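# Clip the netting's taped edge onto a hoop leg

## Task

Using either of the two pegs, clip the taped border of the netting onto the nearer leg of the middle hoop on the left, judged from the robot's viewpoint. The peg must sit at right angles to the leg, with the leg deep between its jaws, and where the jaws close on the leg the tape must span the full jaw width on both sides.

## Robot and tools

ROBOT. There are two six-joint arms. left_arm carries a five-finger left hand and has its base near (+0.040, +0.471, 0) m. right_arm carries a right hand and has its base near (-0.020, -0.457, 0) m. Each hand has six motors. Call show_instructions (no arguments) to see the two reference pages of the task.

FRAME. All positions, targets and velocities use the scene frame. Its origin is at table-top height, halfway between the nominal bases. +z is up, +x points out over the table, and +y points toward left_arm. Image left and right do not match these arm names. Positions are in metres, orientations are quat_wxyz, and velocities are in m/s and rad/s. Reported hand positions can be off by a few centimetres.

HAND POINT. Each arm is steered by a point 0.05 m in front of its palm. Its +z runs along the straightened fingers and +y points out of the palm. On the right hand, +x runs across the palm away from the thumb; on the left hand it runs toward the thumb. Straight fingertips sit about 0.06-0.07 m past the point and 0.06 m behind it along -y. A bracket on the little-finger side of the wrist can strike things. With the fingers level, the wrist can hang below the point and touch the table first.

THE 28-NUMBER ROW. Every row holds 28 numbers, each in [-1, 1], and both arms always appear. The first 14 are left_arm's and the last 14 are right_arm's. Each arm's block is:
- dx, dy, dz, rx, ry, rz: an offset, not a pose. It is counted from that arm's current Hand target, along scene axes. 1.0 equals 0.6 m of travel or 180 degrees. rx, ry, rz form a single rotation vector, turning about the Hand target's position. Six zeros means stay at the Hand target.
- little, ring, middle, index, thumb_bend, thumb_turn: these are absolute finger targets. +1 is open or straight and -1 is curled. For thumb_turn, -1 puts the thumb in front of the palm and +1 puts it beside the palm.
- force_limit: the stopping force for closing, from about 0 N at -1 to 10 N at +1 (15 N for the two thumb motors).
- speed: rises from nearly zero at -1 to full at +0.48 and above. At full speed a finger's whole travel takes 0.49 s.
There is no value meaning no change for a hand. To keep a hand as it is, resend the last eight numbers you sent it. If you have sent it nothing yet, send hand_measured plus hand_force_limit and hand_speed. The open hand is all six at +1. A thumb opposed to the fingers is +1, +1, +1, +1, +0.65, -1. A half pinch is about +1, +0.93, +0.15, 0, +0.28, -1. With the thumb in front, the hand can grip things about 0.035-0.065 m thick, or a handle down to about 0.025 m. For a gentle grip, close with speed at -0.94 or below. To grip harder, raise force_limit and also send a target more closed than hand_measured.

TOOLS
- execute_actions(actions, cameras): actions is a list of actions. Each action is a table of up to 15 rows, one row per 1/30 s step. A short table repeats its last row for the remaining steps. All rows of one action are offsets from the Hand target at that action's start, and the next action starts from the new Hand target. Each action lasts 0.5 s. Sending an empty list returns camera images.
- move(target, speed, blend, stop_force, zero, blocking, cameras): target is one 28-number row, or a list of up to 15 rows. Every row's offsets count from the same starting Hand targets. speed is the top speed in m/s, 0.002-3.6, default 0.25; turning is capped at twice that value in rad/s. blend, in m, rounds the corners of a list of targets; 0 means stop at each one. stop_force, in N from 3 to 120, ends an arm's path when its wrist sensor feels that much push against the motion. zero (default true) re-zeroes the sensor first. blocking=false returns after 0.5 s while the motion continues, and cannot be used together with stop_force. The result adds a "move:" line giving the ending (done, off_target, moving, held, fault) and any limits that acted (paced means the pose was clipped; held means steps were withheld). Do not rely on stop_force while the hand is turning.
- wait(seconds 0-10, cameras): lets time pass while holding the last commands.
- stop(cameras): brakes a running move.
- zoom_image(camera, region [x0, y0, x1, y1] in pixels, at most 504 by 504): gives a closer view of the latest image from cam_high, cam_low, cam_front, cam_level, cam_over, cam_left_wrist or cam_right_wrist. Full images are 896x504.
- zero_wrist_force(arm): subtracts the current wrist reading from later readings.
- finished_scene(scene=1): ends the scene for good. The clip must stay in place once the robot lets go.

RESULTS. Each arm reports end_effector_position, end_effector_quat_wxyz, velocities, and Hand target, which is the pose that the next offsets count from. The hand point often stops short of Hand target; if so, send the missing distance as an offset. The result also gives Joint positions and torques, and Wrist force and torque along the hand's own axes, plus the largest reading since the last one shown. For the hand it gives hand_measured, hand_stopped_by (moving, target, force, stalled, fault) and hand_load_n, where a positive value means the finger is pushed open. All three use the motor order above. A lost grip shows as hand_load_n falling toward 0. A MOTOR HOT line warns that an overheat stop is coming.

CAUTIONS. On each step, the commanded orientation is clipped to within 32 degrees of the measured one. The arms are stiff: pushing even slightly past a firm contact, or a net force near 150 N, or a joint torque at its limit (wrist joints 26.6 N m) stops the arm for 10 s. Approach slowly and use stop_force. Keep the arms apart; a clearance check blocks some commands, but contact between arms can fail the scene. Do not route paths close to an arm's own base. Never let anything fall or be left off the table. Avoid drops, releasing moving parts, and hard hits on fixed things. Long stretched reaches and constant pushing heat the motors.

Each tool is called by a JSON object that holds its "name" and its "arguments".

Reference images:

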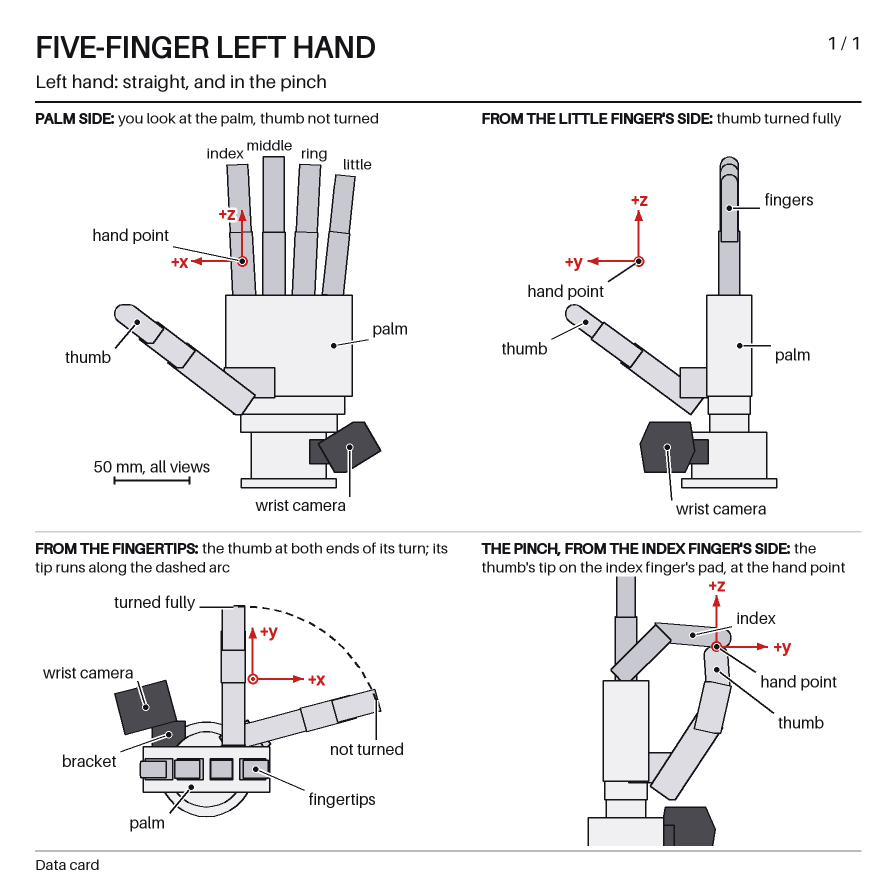

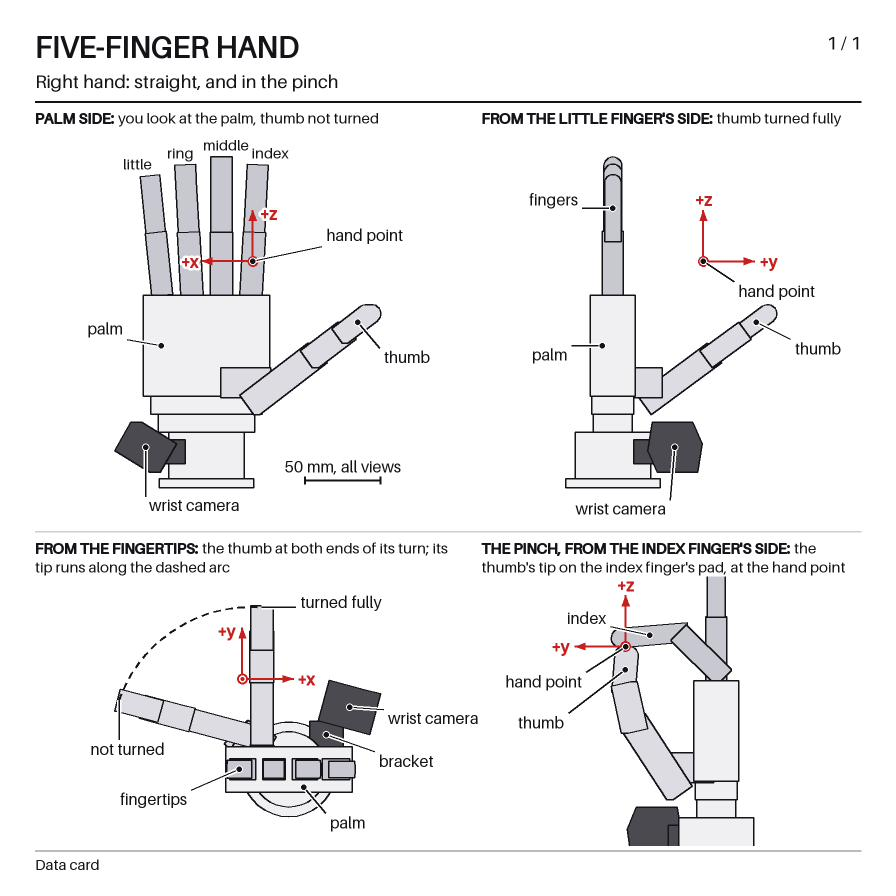

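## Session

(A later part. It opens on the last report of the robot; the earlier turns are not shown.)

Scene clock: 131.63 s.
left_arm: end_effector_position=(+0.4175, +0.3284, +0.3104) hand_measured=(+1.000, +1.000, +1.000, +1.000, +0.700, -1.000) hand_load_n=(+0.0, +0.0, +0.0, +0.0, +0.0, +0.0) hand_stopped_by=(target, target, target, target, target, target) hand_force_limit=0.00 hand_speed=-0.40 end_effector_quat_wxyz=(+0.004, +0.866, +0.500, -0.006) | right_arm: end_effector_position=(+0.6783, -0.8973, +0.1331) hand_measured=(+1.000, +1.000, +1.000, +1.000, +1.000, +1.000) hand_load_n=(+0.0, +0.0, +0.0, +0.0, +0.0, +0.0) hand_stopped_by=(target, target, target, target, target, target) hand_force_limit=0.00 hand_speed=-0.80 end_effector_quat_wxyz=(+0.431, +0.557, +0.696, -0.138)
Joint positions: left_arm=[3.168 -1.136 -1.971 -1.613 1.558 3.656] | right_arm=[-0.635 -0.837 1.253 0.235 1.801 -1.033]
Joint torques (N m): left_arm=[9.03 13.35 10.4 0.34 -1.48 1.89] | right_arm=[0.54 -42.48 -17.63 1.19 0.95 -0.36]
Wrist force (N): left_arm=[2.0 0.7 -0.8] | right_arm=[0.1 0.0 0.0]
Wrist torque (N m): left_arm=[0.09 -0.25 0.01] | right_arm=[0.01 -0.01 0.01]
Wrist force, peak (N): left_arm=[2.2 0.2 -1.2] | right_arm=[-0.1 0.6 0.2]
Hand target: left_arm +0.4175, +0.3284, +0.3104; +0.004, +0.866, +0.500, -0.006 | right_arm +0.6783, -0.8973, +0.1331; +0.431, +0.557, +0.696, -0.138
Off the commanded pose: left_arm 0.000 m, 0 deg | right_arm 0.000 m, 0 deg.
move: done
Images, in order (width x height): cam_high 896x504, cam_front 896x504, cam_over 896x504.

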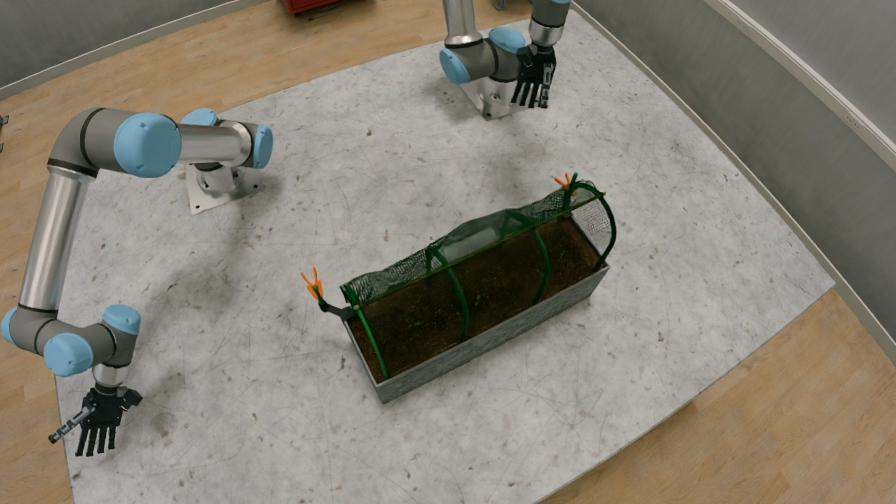

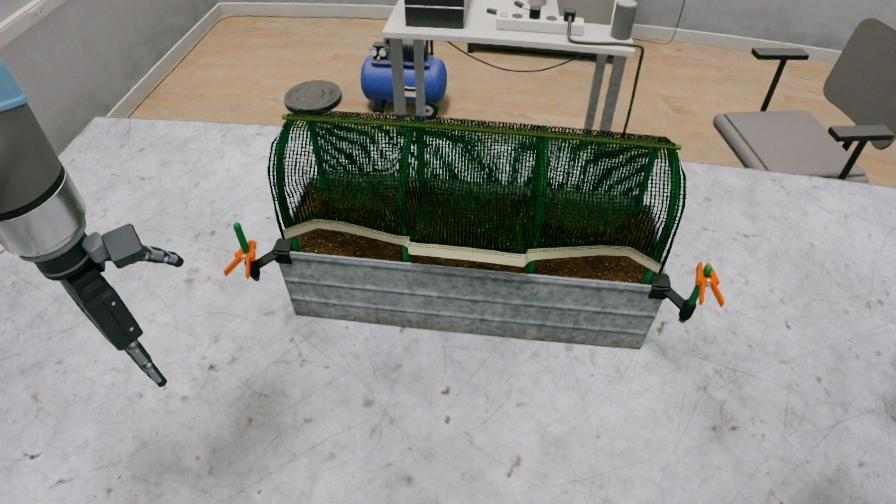

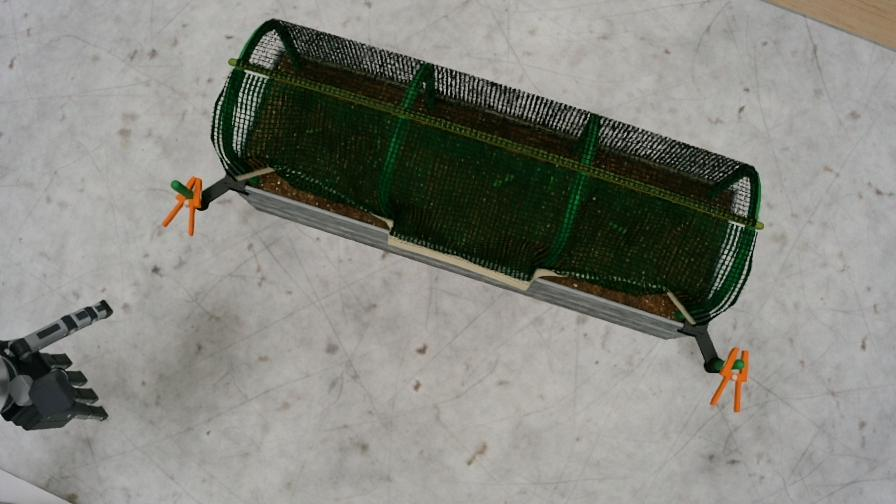

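{"name": "move", "arguments": {"target": [0.215,-0.0573,0.0,0,0,-0.3611,1,1,1,1,0.4,-1,0.0,-0.4,0,0,0,0,0,0,1,1,1,1,1,1,0.0,-0.8], "speed": 0.3, "cameras": ["cam_front","cam_over","cam_level","cam_left_wrist"]}}

Scene clock: 135.10 s.
left_arm: end_effector_position=(+0.5464, +0.2940, +0.3104) hand_measured=(+1.000, +1.000, +1.000, +1.000, +0.400, -1.000) hand_load_n=(+0.0, +0.0, +0.0, +0.0, +0.0, +0.0) hand_stopped_by=(target, target, target, target, target, target) hand_force_limit=0.00 hand_speed=-0.40 end_effector_quat_wxyz=(+0.000, +0.999, -0.044, -0.007) | right_arm: end_effector_position=(+0.6783, -0.8973, +0.1331) hand_measured=(+1.000, +1.000, +1.000, +1.000, +1.000, +1.000) hand_load_n=(+0.0, +0.0, +0.0, +0.0, +0.0, +0.0) hand_stopped_by=(target, target, target, target, target, target) hand_force_limit=0.00 hand_speed=-0.80 end_effector_quat_wxyz=(+0.431, +0.557, +0.696, -0.138)
Joint positions: left_arm=[3.216 -1.543 -1.662 -1.522 1.572 4.838] | right_arm=[-0.635 -0.837 1.253 0.235 1.801 -1.033]
Joint torques (N m): left_arm=[-11.15 12.72 36.1 0.49 -1.54 1.82] | right_arm=[0.03 -41.66 -17.64 1.23 1 -0.45]
Wrist force (N): left_arm=[2.1 0.3 -0.6] | right_arm=[0.3 0.4 0.0]
Wrist torque (N m): left_arm=[0.04 -0.25 0.04] | right_arm=[0.06 -0.04 0.03]
Wrist force, peak (N): left_arm=[2.5 0.2 -0.9] | right_arm=[0.4 0.4 0.3]
Hand target: left_arm +0.5465, +0.2940, +0.3104; +0.000, +0.999, -0.044, -0.007 | right_arm +0.6783, -0.8973, +0.1331; +0.431, +0.557, +0.696, -0.138
Off the commanded pose: left_arm 0.000 m, 0 deg | right_arm 0.000 m, 0 deg.
move: done
Images, in order (width x height): cam_front 896x504, cam_level 896x504, cam_over 896x504, cam_left_wrist 896x504.

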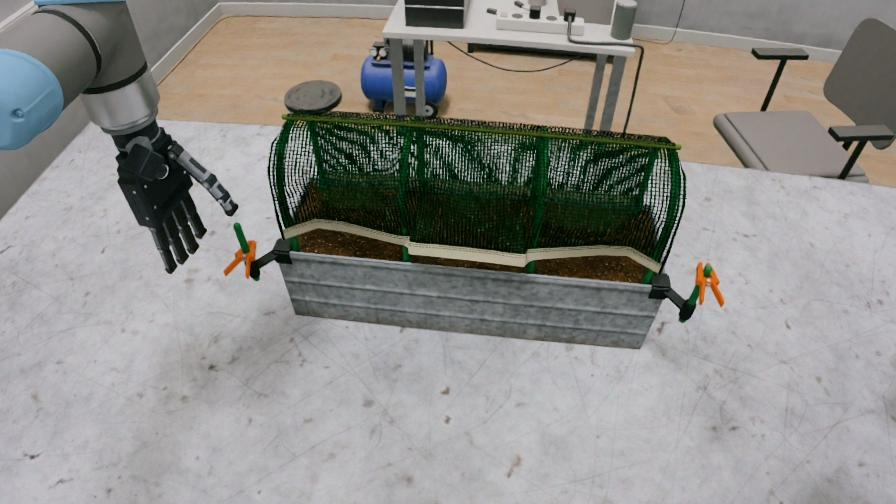

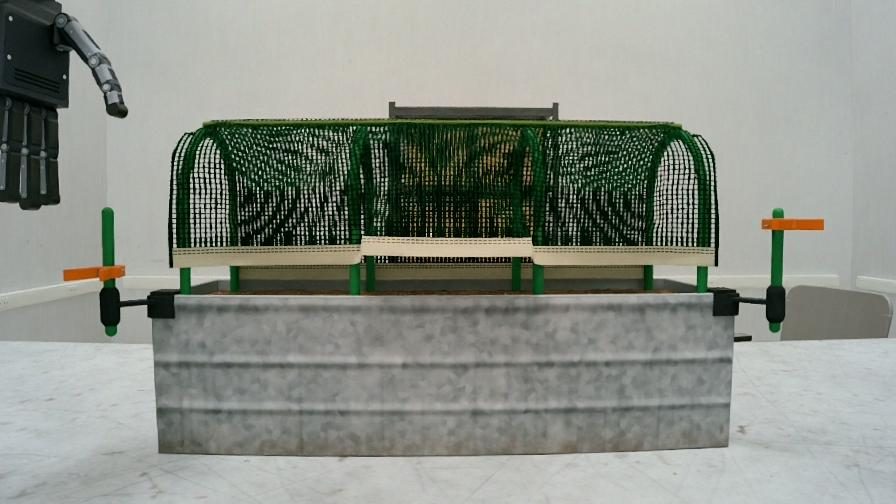

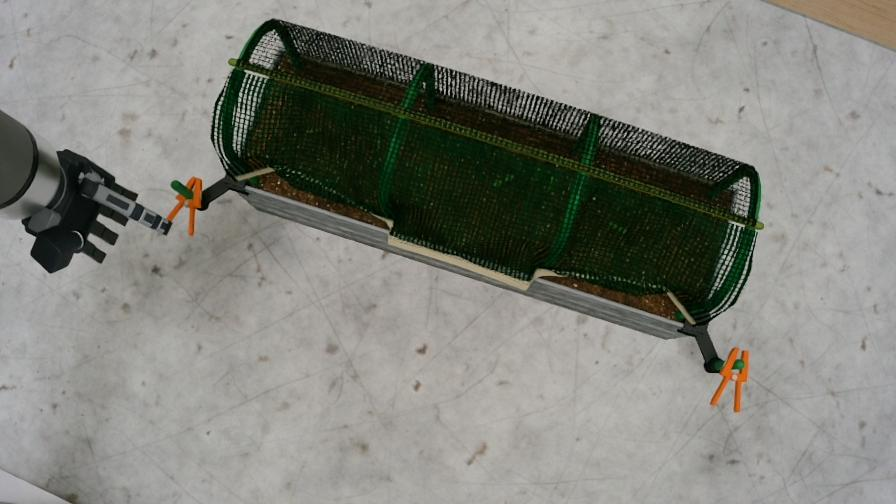

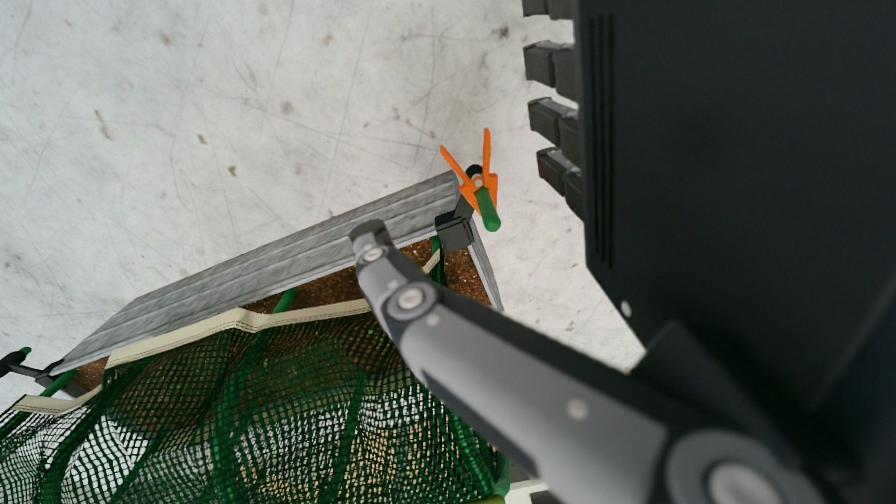

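{"name": "move", "arguments": {"target": [[0.0175,0,-0.059,0,0,0,1,1,1,1,0.4,-1,0.0,-0.4,0,0,0,0,0,0,1,1,1,1,1,1,0.0,-0.8]], "speed": 0.1, "cameras": ["cam_over","cam_level","cam_left_wrist","cam_high"]}}

Scene clock: 137.80 s.
left_arm: end_effector_position=(+0.5569, +0.2940, +0.2752) hand_measured=(+1.000, +1.000, +1.000, +1.000, +0.400, -1.000) hand_load_n=(+0.0, +0.0, +0.0, +0.0, +0.0, +0.0) hand_stopped_by=(target, target, target, target, target, target) hand_force_limit=0.00 hand_speed=-0.40 end_effector_quat_wxyz=(+0.000, +0.999, -0.044, -0.007) | right_arm: end_effector_position=(+0.6783, -0.8973, +0.1331) hand_measured=(+1.000, +1.000, +1.000, +1.000, +1.000, +1.000) hand_load_n=(+0.0, +0.0, +0.0, +0.0, +0.0, +0.0) hand_stopped_by=(target, target, target, target, target, target) hand_force_limit=0.00 hand_speed=-0.80 end_effector_quat_wxyz=(+0.431, +0.557, +0.696, -0.138)
Joint positions: left_arm=[3.215 -1.578 -1.718 -1.431 1.572 4.838] | right_arm=[-0.635 -0.837 1.253 0.235 1.801 -1.033]
Joint torques (N m): left_arm=[-10.58 15.53 10.43 4.22 0.94 -1.9] | right_arm=[0.5 -41.85 -17.27 1.19 1.13 -0.54]
Wrist force (N): left_arm=[1.9 0.1 -0.5] | right_arm=[0.2 0.1 0.0]
Wrist torque (N m): left_arm=[-0.02 -0.26 0.22] | right_arm=[0.02 -0.04 0.01]
Wrist force, peak (N): left_arm=[2.3 0.1 -0.6] | right_arm=[0.5 0.3 0.0]
Hand target: left_arm +0.5570, +0.2940, +0.2750; +0.000, +0.999, -0.044, -0.007 | right_arm +0.6783, -0.8973, +0.1331; +0.431, +0.557, +0.696, -0.138
Off the commanded pose: left_arm 0.000 m, 0 deg | right_arm 0.000 m, 0 deg.
move: done
Images, in order (width x height): cam_high 896x504, cam_level 896x504, cam_over 896x504, cam_left_wrist 896x504.

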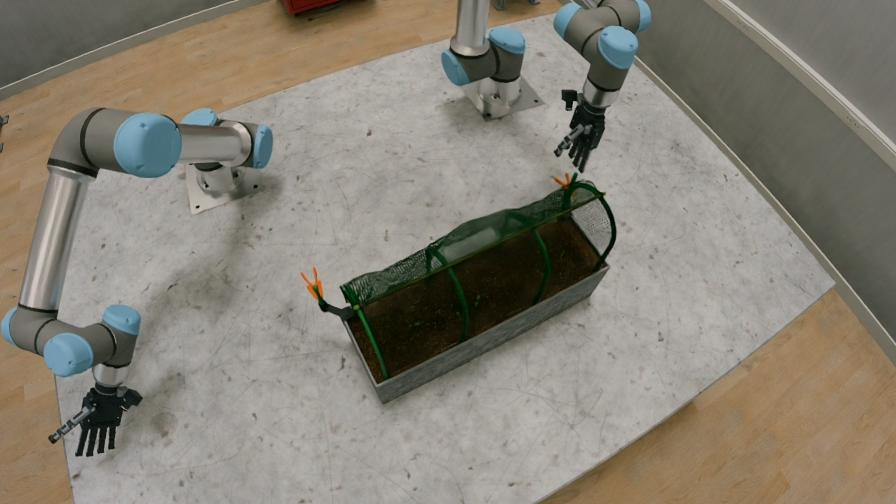

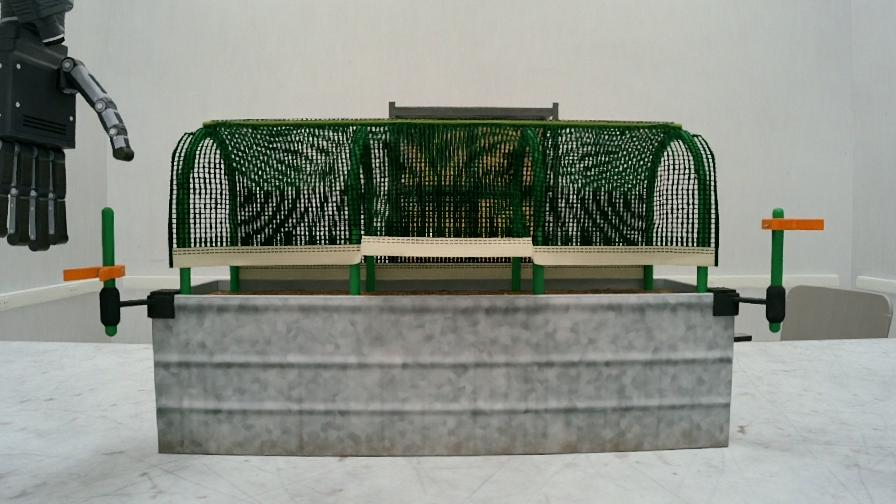

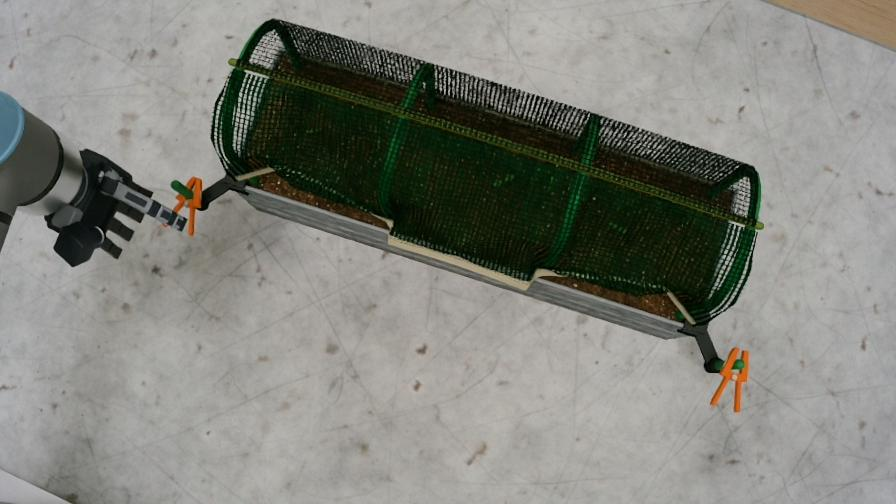

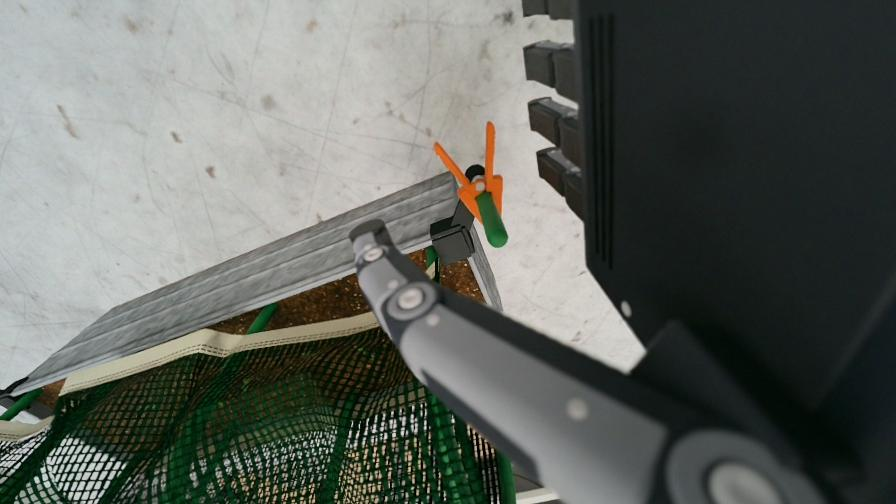

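{"name": "zoom_image", "arguments": {"camera": "cam_over", "region": [80, 140, 260, 280]}}

{"name": "zoom_image", "arguments": {"camera": "cam_level", "region": [0, 140, 180, 340]}}

Scaled by 2.800 from the camera's 896x504 image, which has a finer 1280x720 frame.

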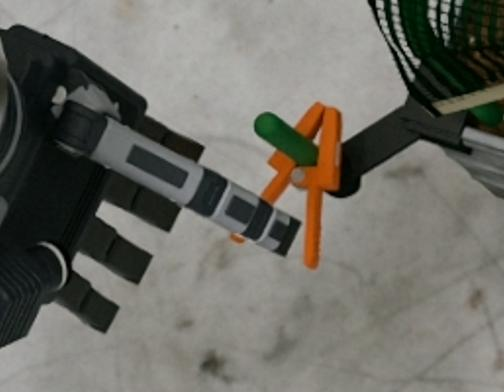

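Scaled by 2.520 from the camera's 896x504 image, which has a finer 1280x720 frame.

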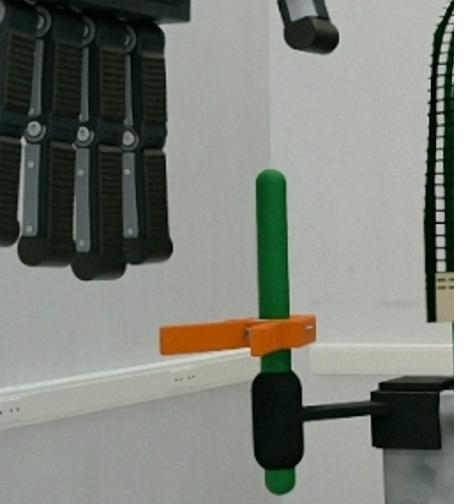

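{"name": "move", "arguments": {"target": [[0,0,-0.0833,0,0,0,1,1,1,1,0.4,-1,0.0,-0.4,0,0,0,0,0,0,1,1,1,1,1,1,0.0,-0.8]], "speed": 0.08, "cameras": ["cam_over","cam_level","cam_left_wrist"]}}

{"name": "zoom_image", "arguments": {"camera": "cam_over", "region": [110, 150, 260, 270]}}

{"name": "zoom_image", "arguments": {"camera": "cam_level", "region": [0, 170, 180, 310]}}

Scene clock: 142.67 s.
left_arm: end_effector_position=(+0.5570, +0.2940, +0.2252) hand_measured=(+1.000, +1.000, +1.000, +1.000, +0.400, -1.000) hand_load_n=(+0.5, +0.0, +0.0, +0.0, +0.0, +0.0) hand_stopped_by=(target, target, target, target, target, target) hand_force_limit=0.00 hand_speed=-0.40 end_effector_quat_wxyz=(+0.000, +0.999, -0.044, -0.007) | right_arm: end_effector_position=(+0.6783, -0.8973, +0.1331) hand_measured=(+1.000, +1.000, +1.000, +1.000, +1.000, +1.000) hand_load_n=(+0.0, +0.0, +0.0, +0.0, +0.0, +0.0) hand_stopped_by=(target, target, target, target, target, target) hand_force_limit=0.00 hand_speed=-0.80 end_effector_quat_wxyz=(+0.431, +0.557, +0.696, -0.138)
Joint positions: left_arm=[3.215 -1.604 -1.822 -1.301 1.572 4.838] | right_arm=[-0.635 -0.837 1.253 0.235 1.801 -1.033]
Joint torques (N m): left_arm=[-7.93 15.3 9.06 3.65 -1.57 0.17] | right_arm=[0.22 -41.82 -17.11 1.36 1.03 -0.47]
Wrist force (N): left_arm=[1.9 0.2 -0.7] | right_arm=[0.1 0.1 -0.1]
Wrist torque (N m): left_arm=[0.00 -0.29 0.21] | right_arm=[0.03 -0.02 0.01]
Wrist force, peak (N): left_arm=[2.2 0.1 -0.5] | right_arm=[0.5 0.4 0.0]
Hand target: left_arm +0.5570, +0.2940, +0.2250; +0.000, +0.999, -0.044, -0.007 | right_arm +0.6783, -0.8973, +0.1331; +0.431, +0.557, +0.696, -0.138
Off the commanded pose: left_arm 0.000 m, 0 deg | right_arm 0.000 m, 0 deg.
move: done
Images, in order (width x height): cam_level 896x504, cam_over 896x504, cam_left_wrist 896x504.

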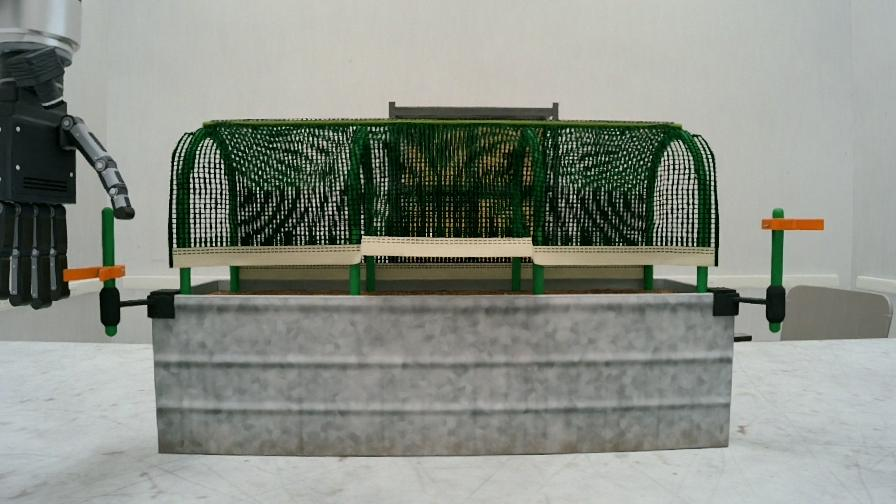

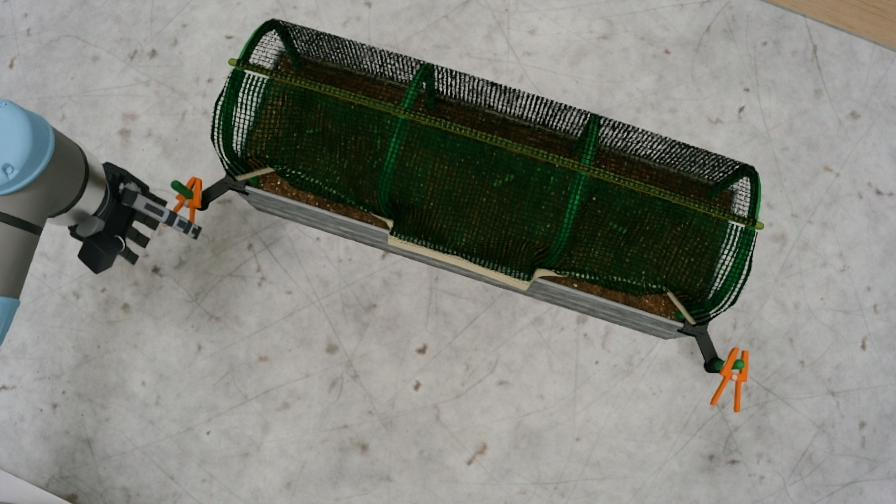

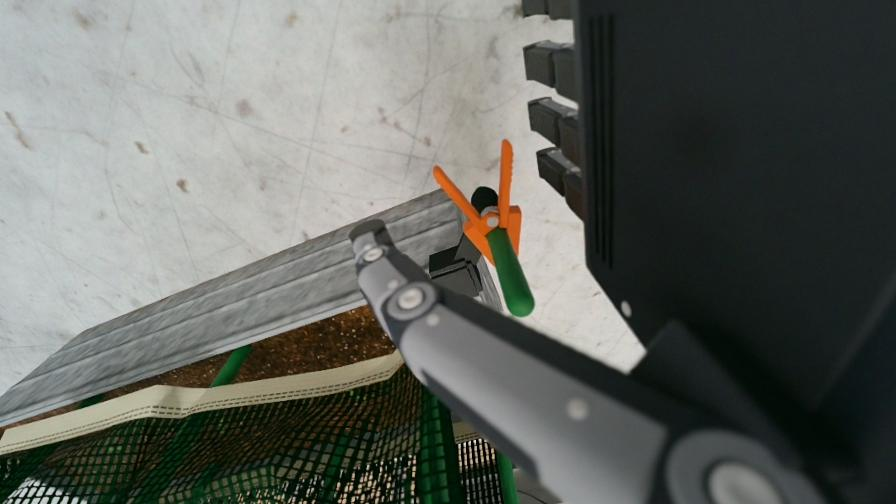

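Scaled by 3.360 from the camera's 896x504 image, which has a finer 1280x720 frame.

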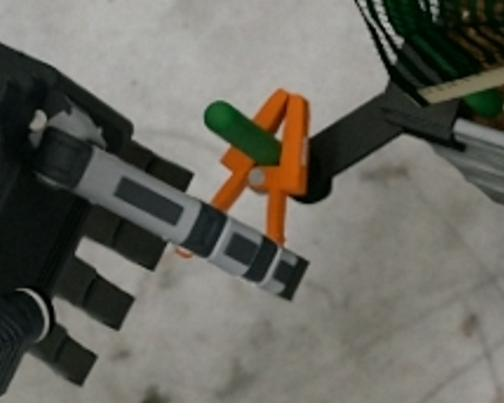

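Scaled by 2.800 from the camera's 896x504 image, which has a finer 1280x720 frame.

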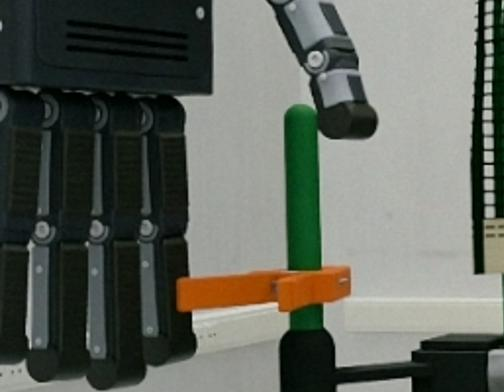

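{"name": "move", "arguments": {"target": [[0,0,-0.0783,0,0,0,1,1,1,1,0.4,-1,0.0,-0.4,0,0,0,0,0,0,1,1,1,1,1,1,0.0,-0.8]], "speed": 0.06, "stop_force": 8, "cameras": ["cam_over","cam_level","cam_left_wrist"]}}

{"name": "zoom_image", "arguments": {"camera": "cam_over", "region": [130, 150, 250, 250]}}

{"name": "zoom_image", "arguments": {"camera": "cam_level", "region": [0, 200, 150, 320]}}

Scene clock: 145.33 s.
left_arm: end_effector_position=(+0.5570, +0.2940, +0.1781) hand_measured=(+1.000, +1.000, +1.000, +1.000, +0.400, -1.000) hand_load_n=(+0.0, +0.0, +0.0, +0.0, +0.0, +0.0) hand_stopped_by=(target, target, target, target, target, target) hand_force_limit=0.00 hand_speed=-0.40 end_effector_quat_wxyz=(+0.000, +0.999, -0.044, -0.007) | right_arm: end_effector_position=(+0.6783, -0.8973, +0.1331) hand_measured=(+1.000, +1.000, +1.000, +1.000, +1.000, +1.000) hand_load_n=(+0.0, +0.0, +0.5, +0.0, +0.0, +0.0) hand_stopped_by=(target, target, target, target, target, target) hand_force_limit=0.00 hand_speed=-0.80 end_effector_quat_wxyz=(+0.431, +0.557, +0.696, -0.138)
Joint positions: left_arm=[3.215 -1.643 -1.908 -1.176 1.572 4.838] | right_arm=[-0.635 -0.837 1.253 0.235 1.801 -1.033]
Joint torques (N m): left_arm=[3.78 15.81 8.39 3.6 -1.37 -1.43] | right_arm=[0.22 -41.37 -17.7 1.37 1.1 -0.51]
Wrist force (N): left_arm=[1.7 0.5 -0.7] | right_arm=[0.0 0.2 0.0]
Wrist torque (N m): left_arm=[0.06 -0.25 0.21] | right_arm=[0.04 0.01 0.01]
Wrist force, peak (N): left_arm=[2.3 0.4 -0.8] | right_arm=[0.2 0.5 0.1]
Hand target: left_arm +0.5570, +0.2940, +0.1781; +0.000, +0.999, -0.044, -0.007 | right_arm +0.6783, -0.8973, +0.1331; +0.431, +0.557, +0.696, -0.138
Off the commanded pose: left_arm 0.000 m, 0 deg | right_arm 0.000 m, 0 deg.
move: done
Images, in order (width x height): cam_level 896x504, cam_over 896x504, cam_left_wrist 896x504.

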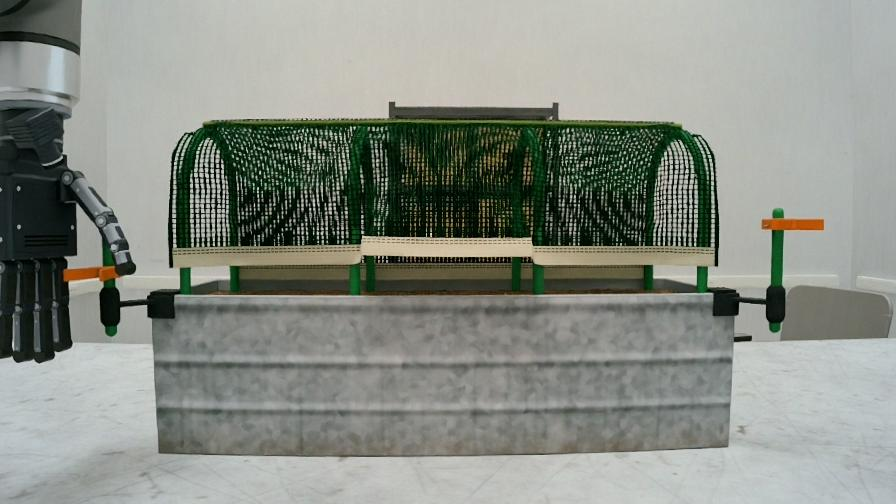

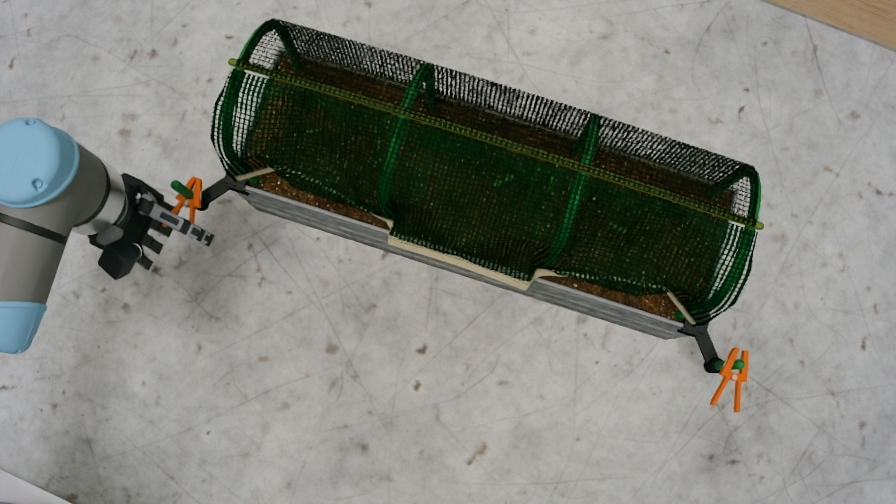

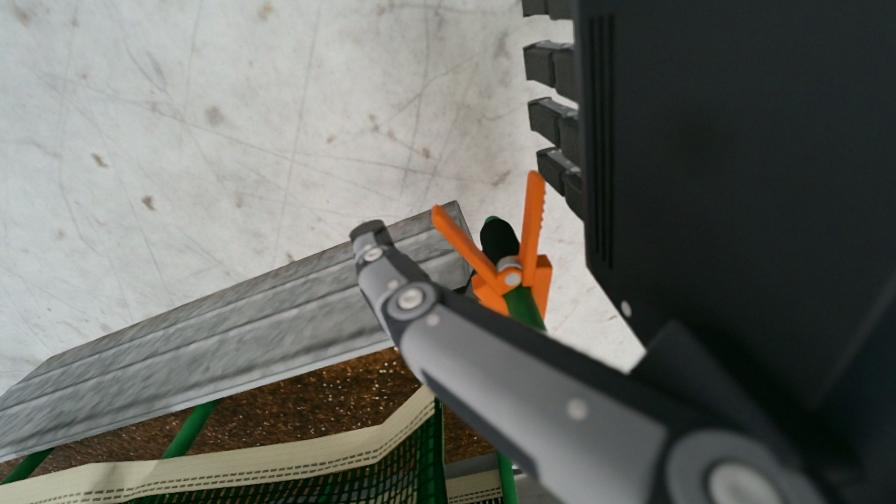

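Scaled by 4.200 from the camera's 896x504 image, which has a finer 1280x720 frame.

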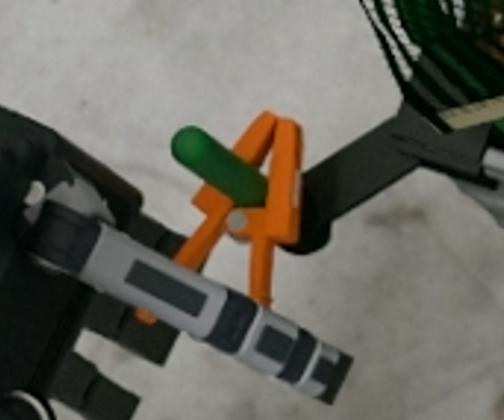

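Scaled by 3.360 from the camera's 896x504 image, which has a finer 1280x720 frame.

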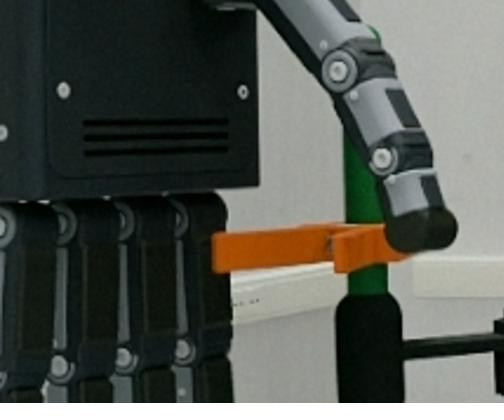

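{"name": "move", "arguments": {"target": [[0,-0.01167,0,0,0,0,1,1,1,1,0.4,-1,0.0,-0.4,0,0,0,0,0,0,1,1,1,1,1,1,0.0,-0.8]], "speed": 0.02, "cameras": ["cam_over","cam_level","cam_left_wrist"]}}

{"name": "zoom_image", "arguments": {"camera": "cam_over", "region": [130, 150, 250, 250]}}

{"name": "zoom_image", "arguments": {"camera": "cam_level", "region": [0, 200, 150, 320]}}

{"name": "zoom_image", "arguments": {"camera": "cam_left_wrist", "region": [340, 120, 620, 400]}}

Scene clock: 147.57 s.
left_arm: end_effector_position=(+0.5570, +0.2872, +0.1781) hand_measured=(+1.000, +1.000, +1.000, +1.000, +0.400, -1.000) hand_load_n=(+0.0, +0.5, +0.0, +0.0, +0.0, +0.0) hand_stopped_by=(target, target, target, target, target, target) hand_force_limit=0.00 hand_speed=-0.40 end_effector_quat_wxyz=(+0.000, +0.999, -0.044, -0.007) | right_arm: end_effector_position=(+0.6783, -0.8973, +0.1331) hand_measured=(+1.000, +1.000, +1.000, +1.000, +1.000, +1.000) hand_load_n=(+0.0, +0.0, +0.0, +0.0, +0.0, +0.0) hand_stopped_by=(target, target, target, target, target, target) hand_force_limit=0.00 hand_speed=-0.80 end_effector_quat_wxyz=(+0.431, +0.557, +0.696, -0.138)
Joint positions: left_arm=[3.202 -1.647 -1.904 -1.176 1.572 4.824] | right_arm=[-0.635 -0.837 1.253 0.235 1.801 -1.033]
Joint torques (N m): left_arm=[-11.12 16.7 32.5 0.35 -1.44 -1.87] | right_arm=[0.6 -41.97 -17.71 1.28 1.07 -0.52]
Wrist force (N): left_arm=[1.7 0.6 -0.5] | right_arm=[0.0 0.3 0.2]
Wrist torque (N m): left_arm=[0.06 -0.25 0.22] | right_arm=[0.04 0.00 0.01]
Wrist force, peak (N): left_arm=[2.1 0.3 -0.8] | right_arm=[0.4 0.2 -0.4]
Hand target: left_arm +0.5570, +0.2870, +0.1781; +0.000, +0.999, -0.044, -0.007 | right_arm +0.6783, -0.8973, +0.1331; +0.431, +0.557, +0.696, -0.138
Off the commanded pose: left_arm 0.000 m, 0 deg | right_arm 0.000 m, 0 deg.
move: done
Images, in order (width x height): cam_level 896x504, cam_over 896x504, cam_left_wrist 896x504.

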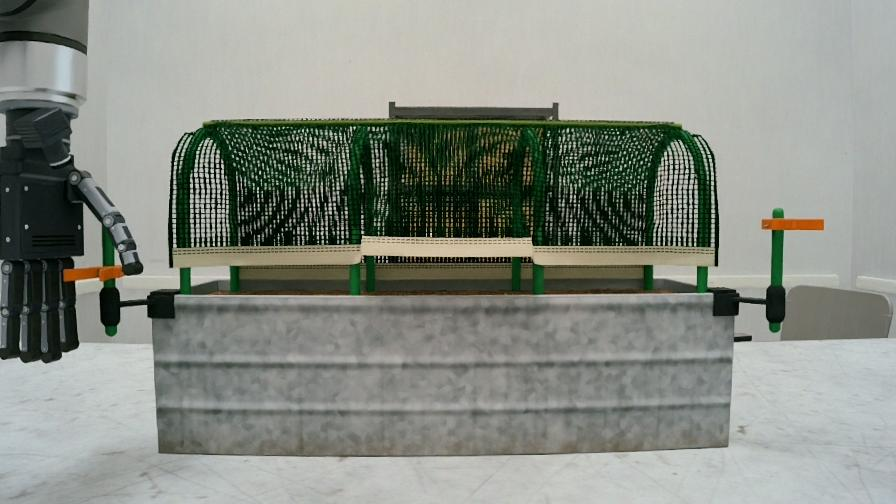

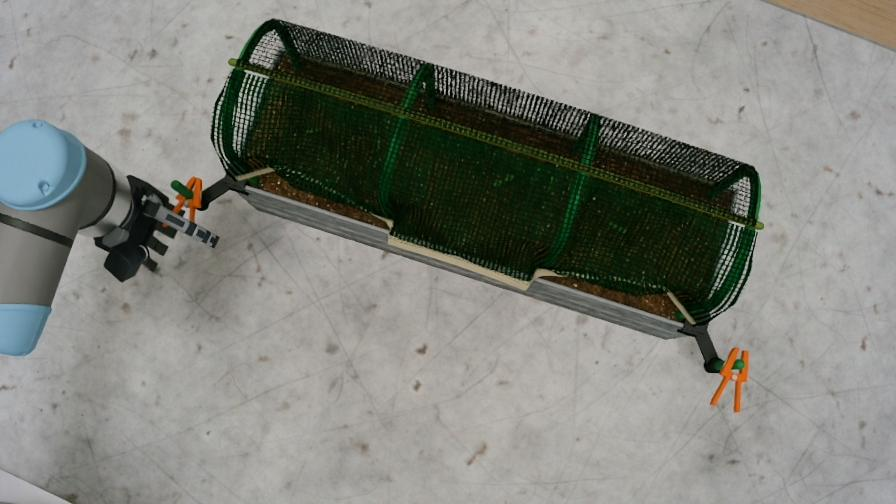

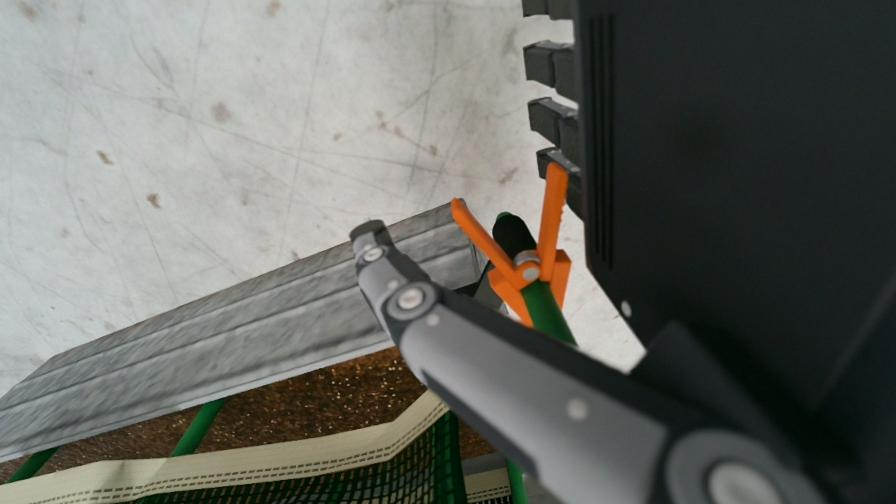

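Scaled by 4.200 from the camera's 896x504 image, which has a finer 1280x720 frame.

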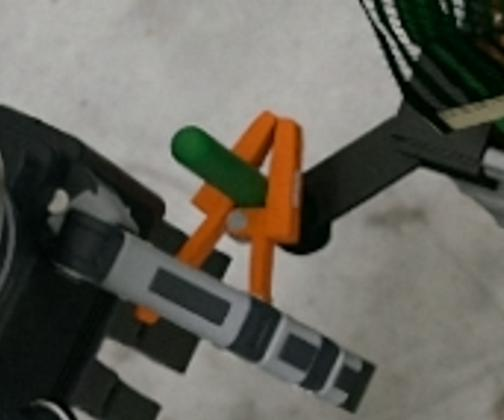

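Scaled by 3.360 from the camera's 896x504 image, which has a finer 1280x720 frame.

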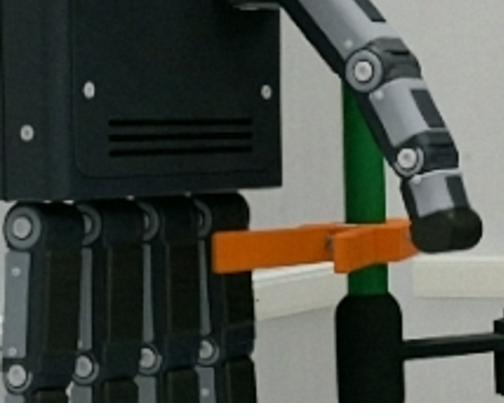

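Scaled by 1.800 from the camera's 896x504 image, which has a finer 1280x720 frame.

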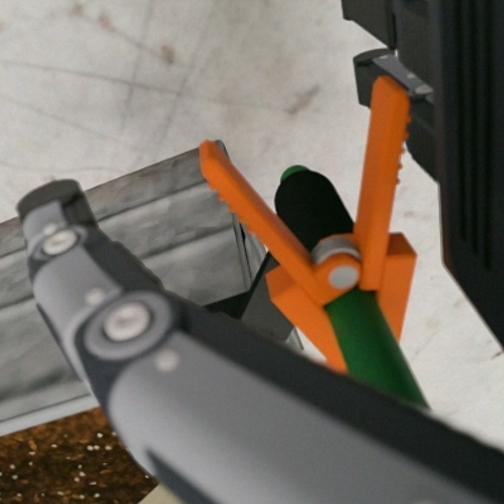

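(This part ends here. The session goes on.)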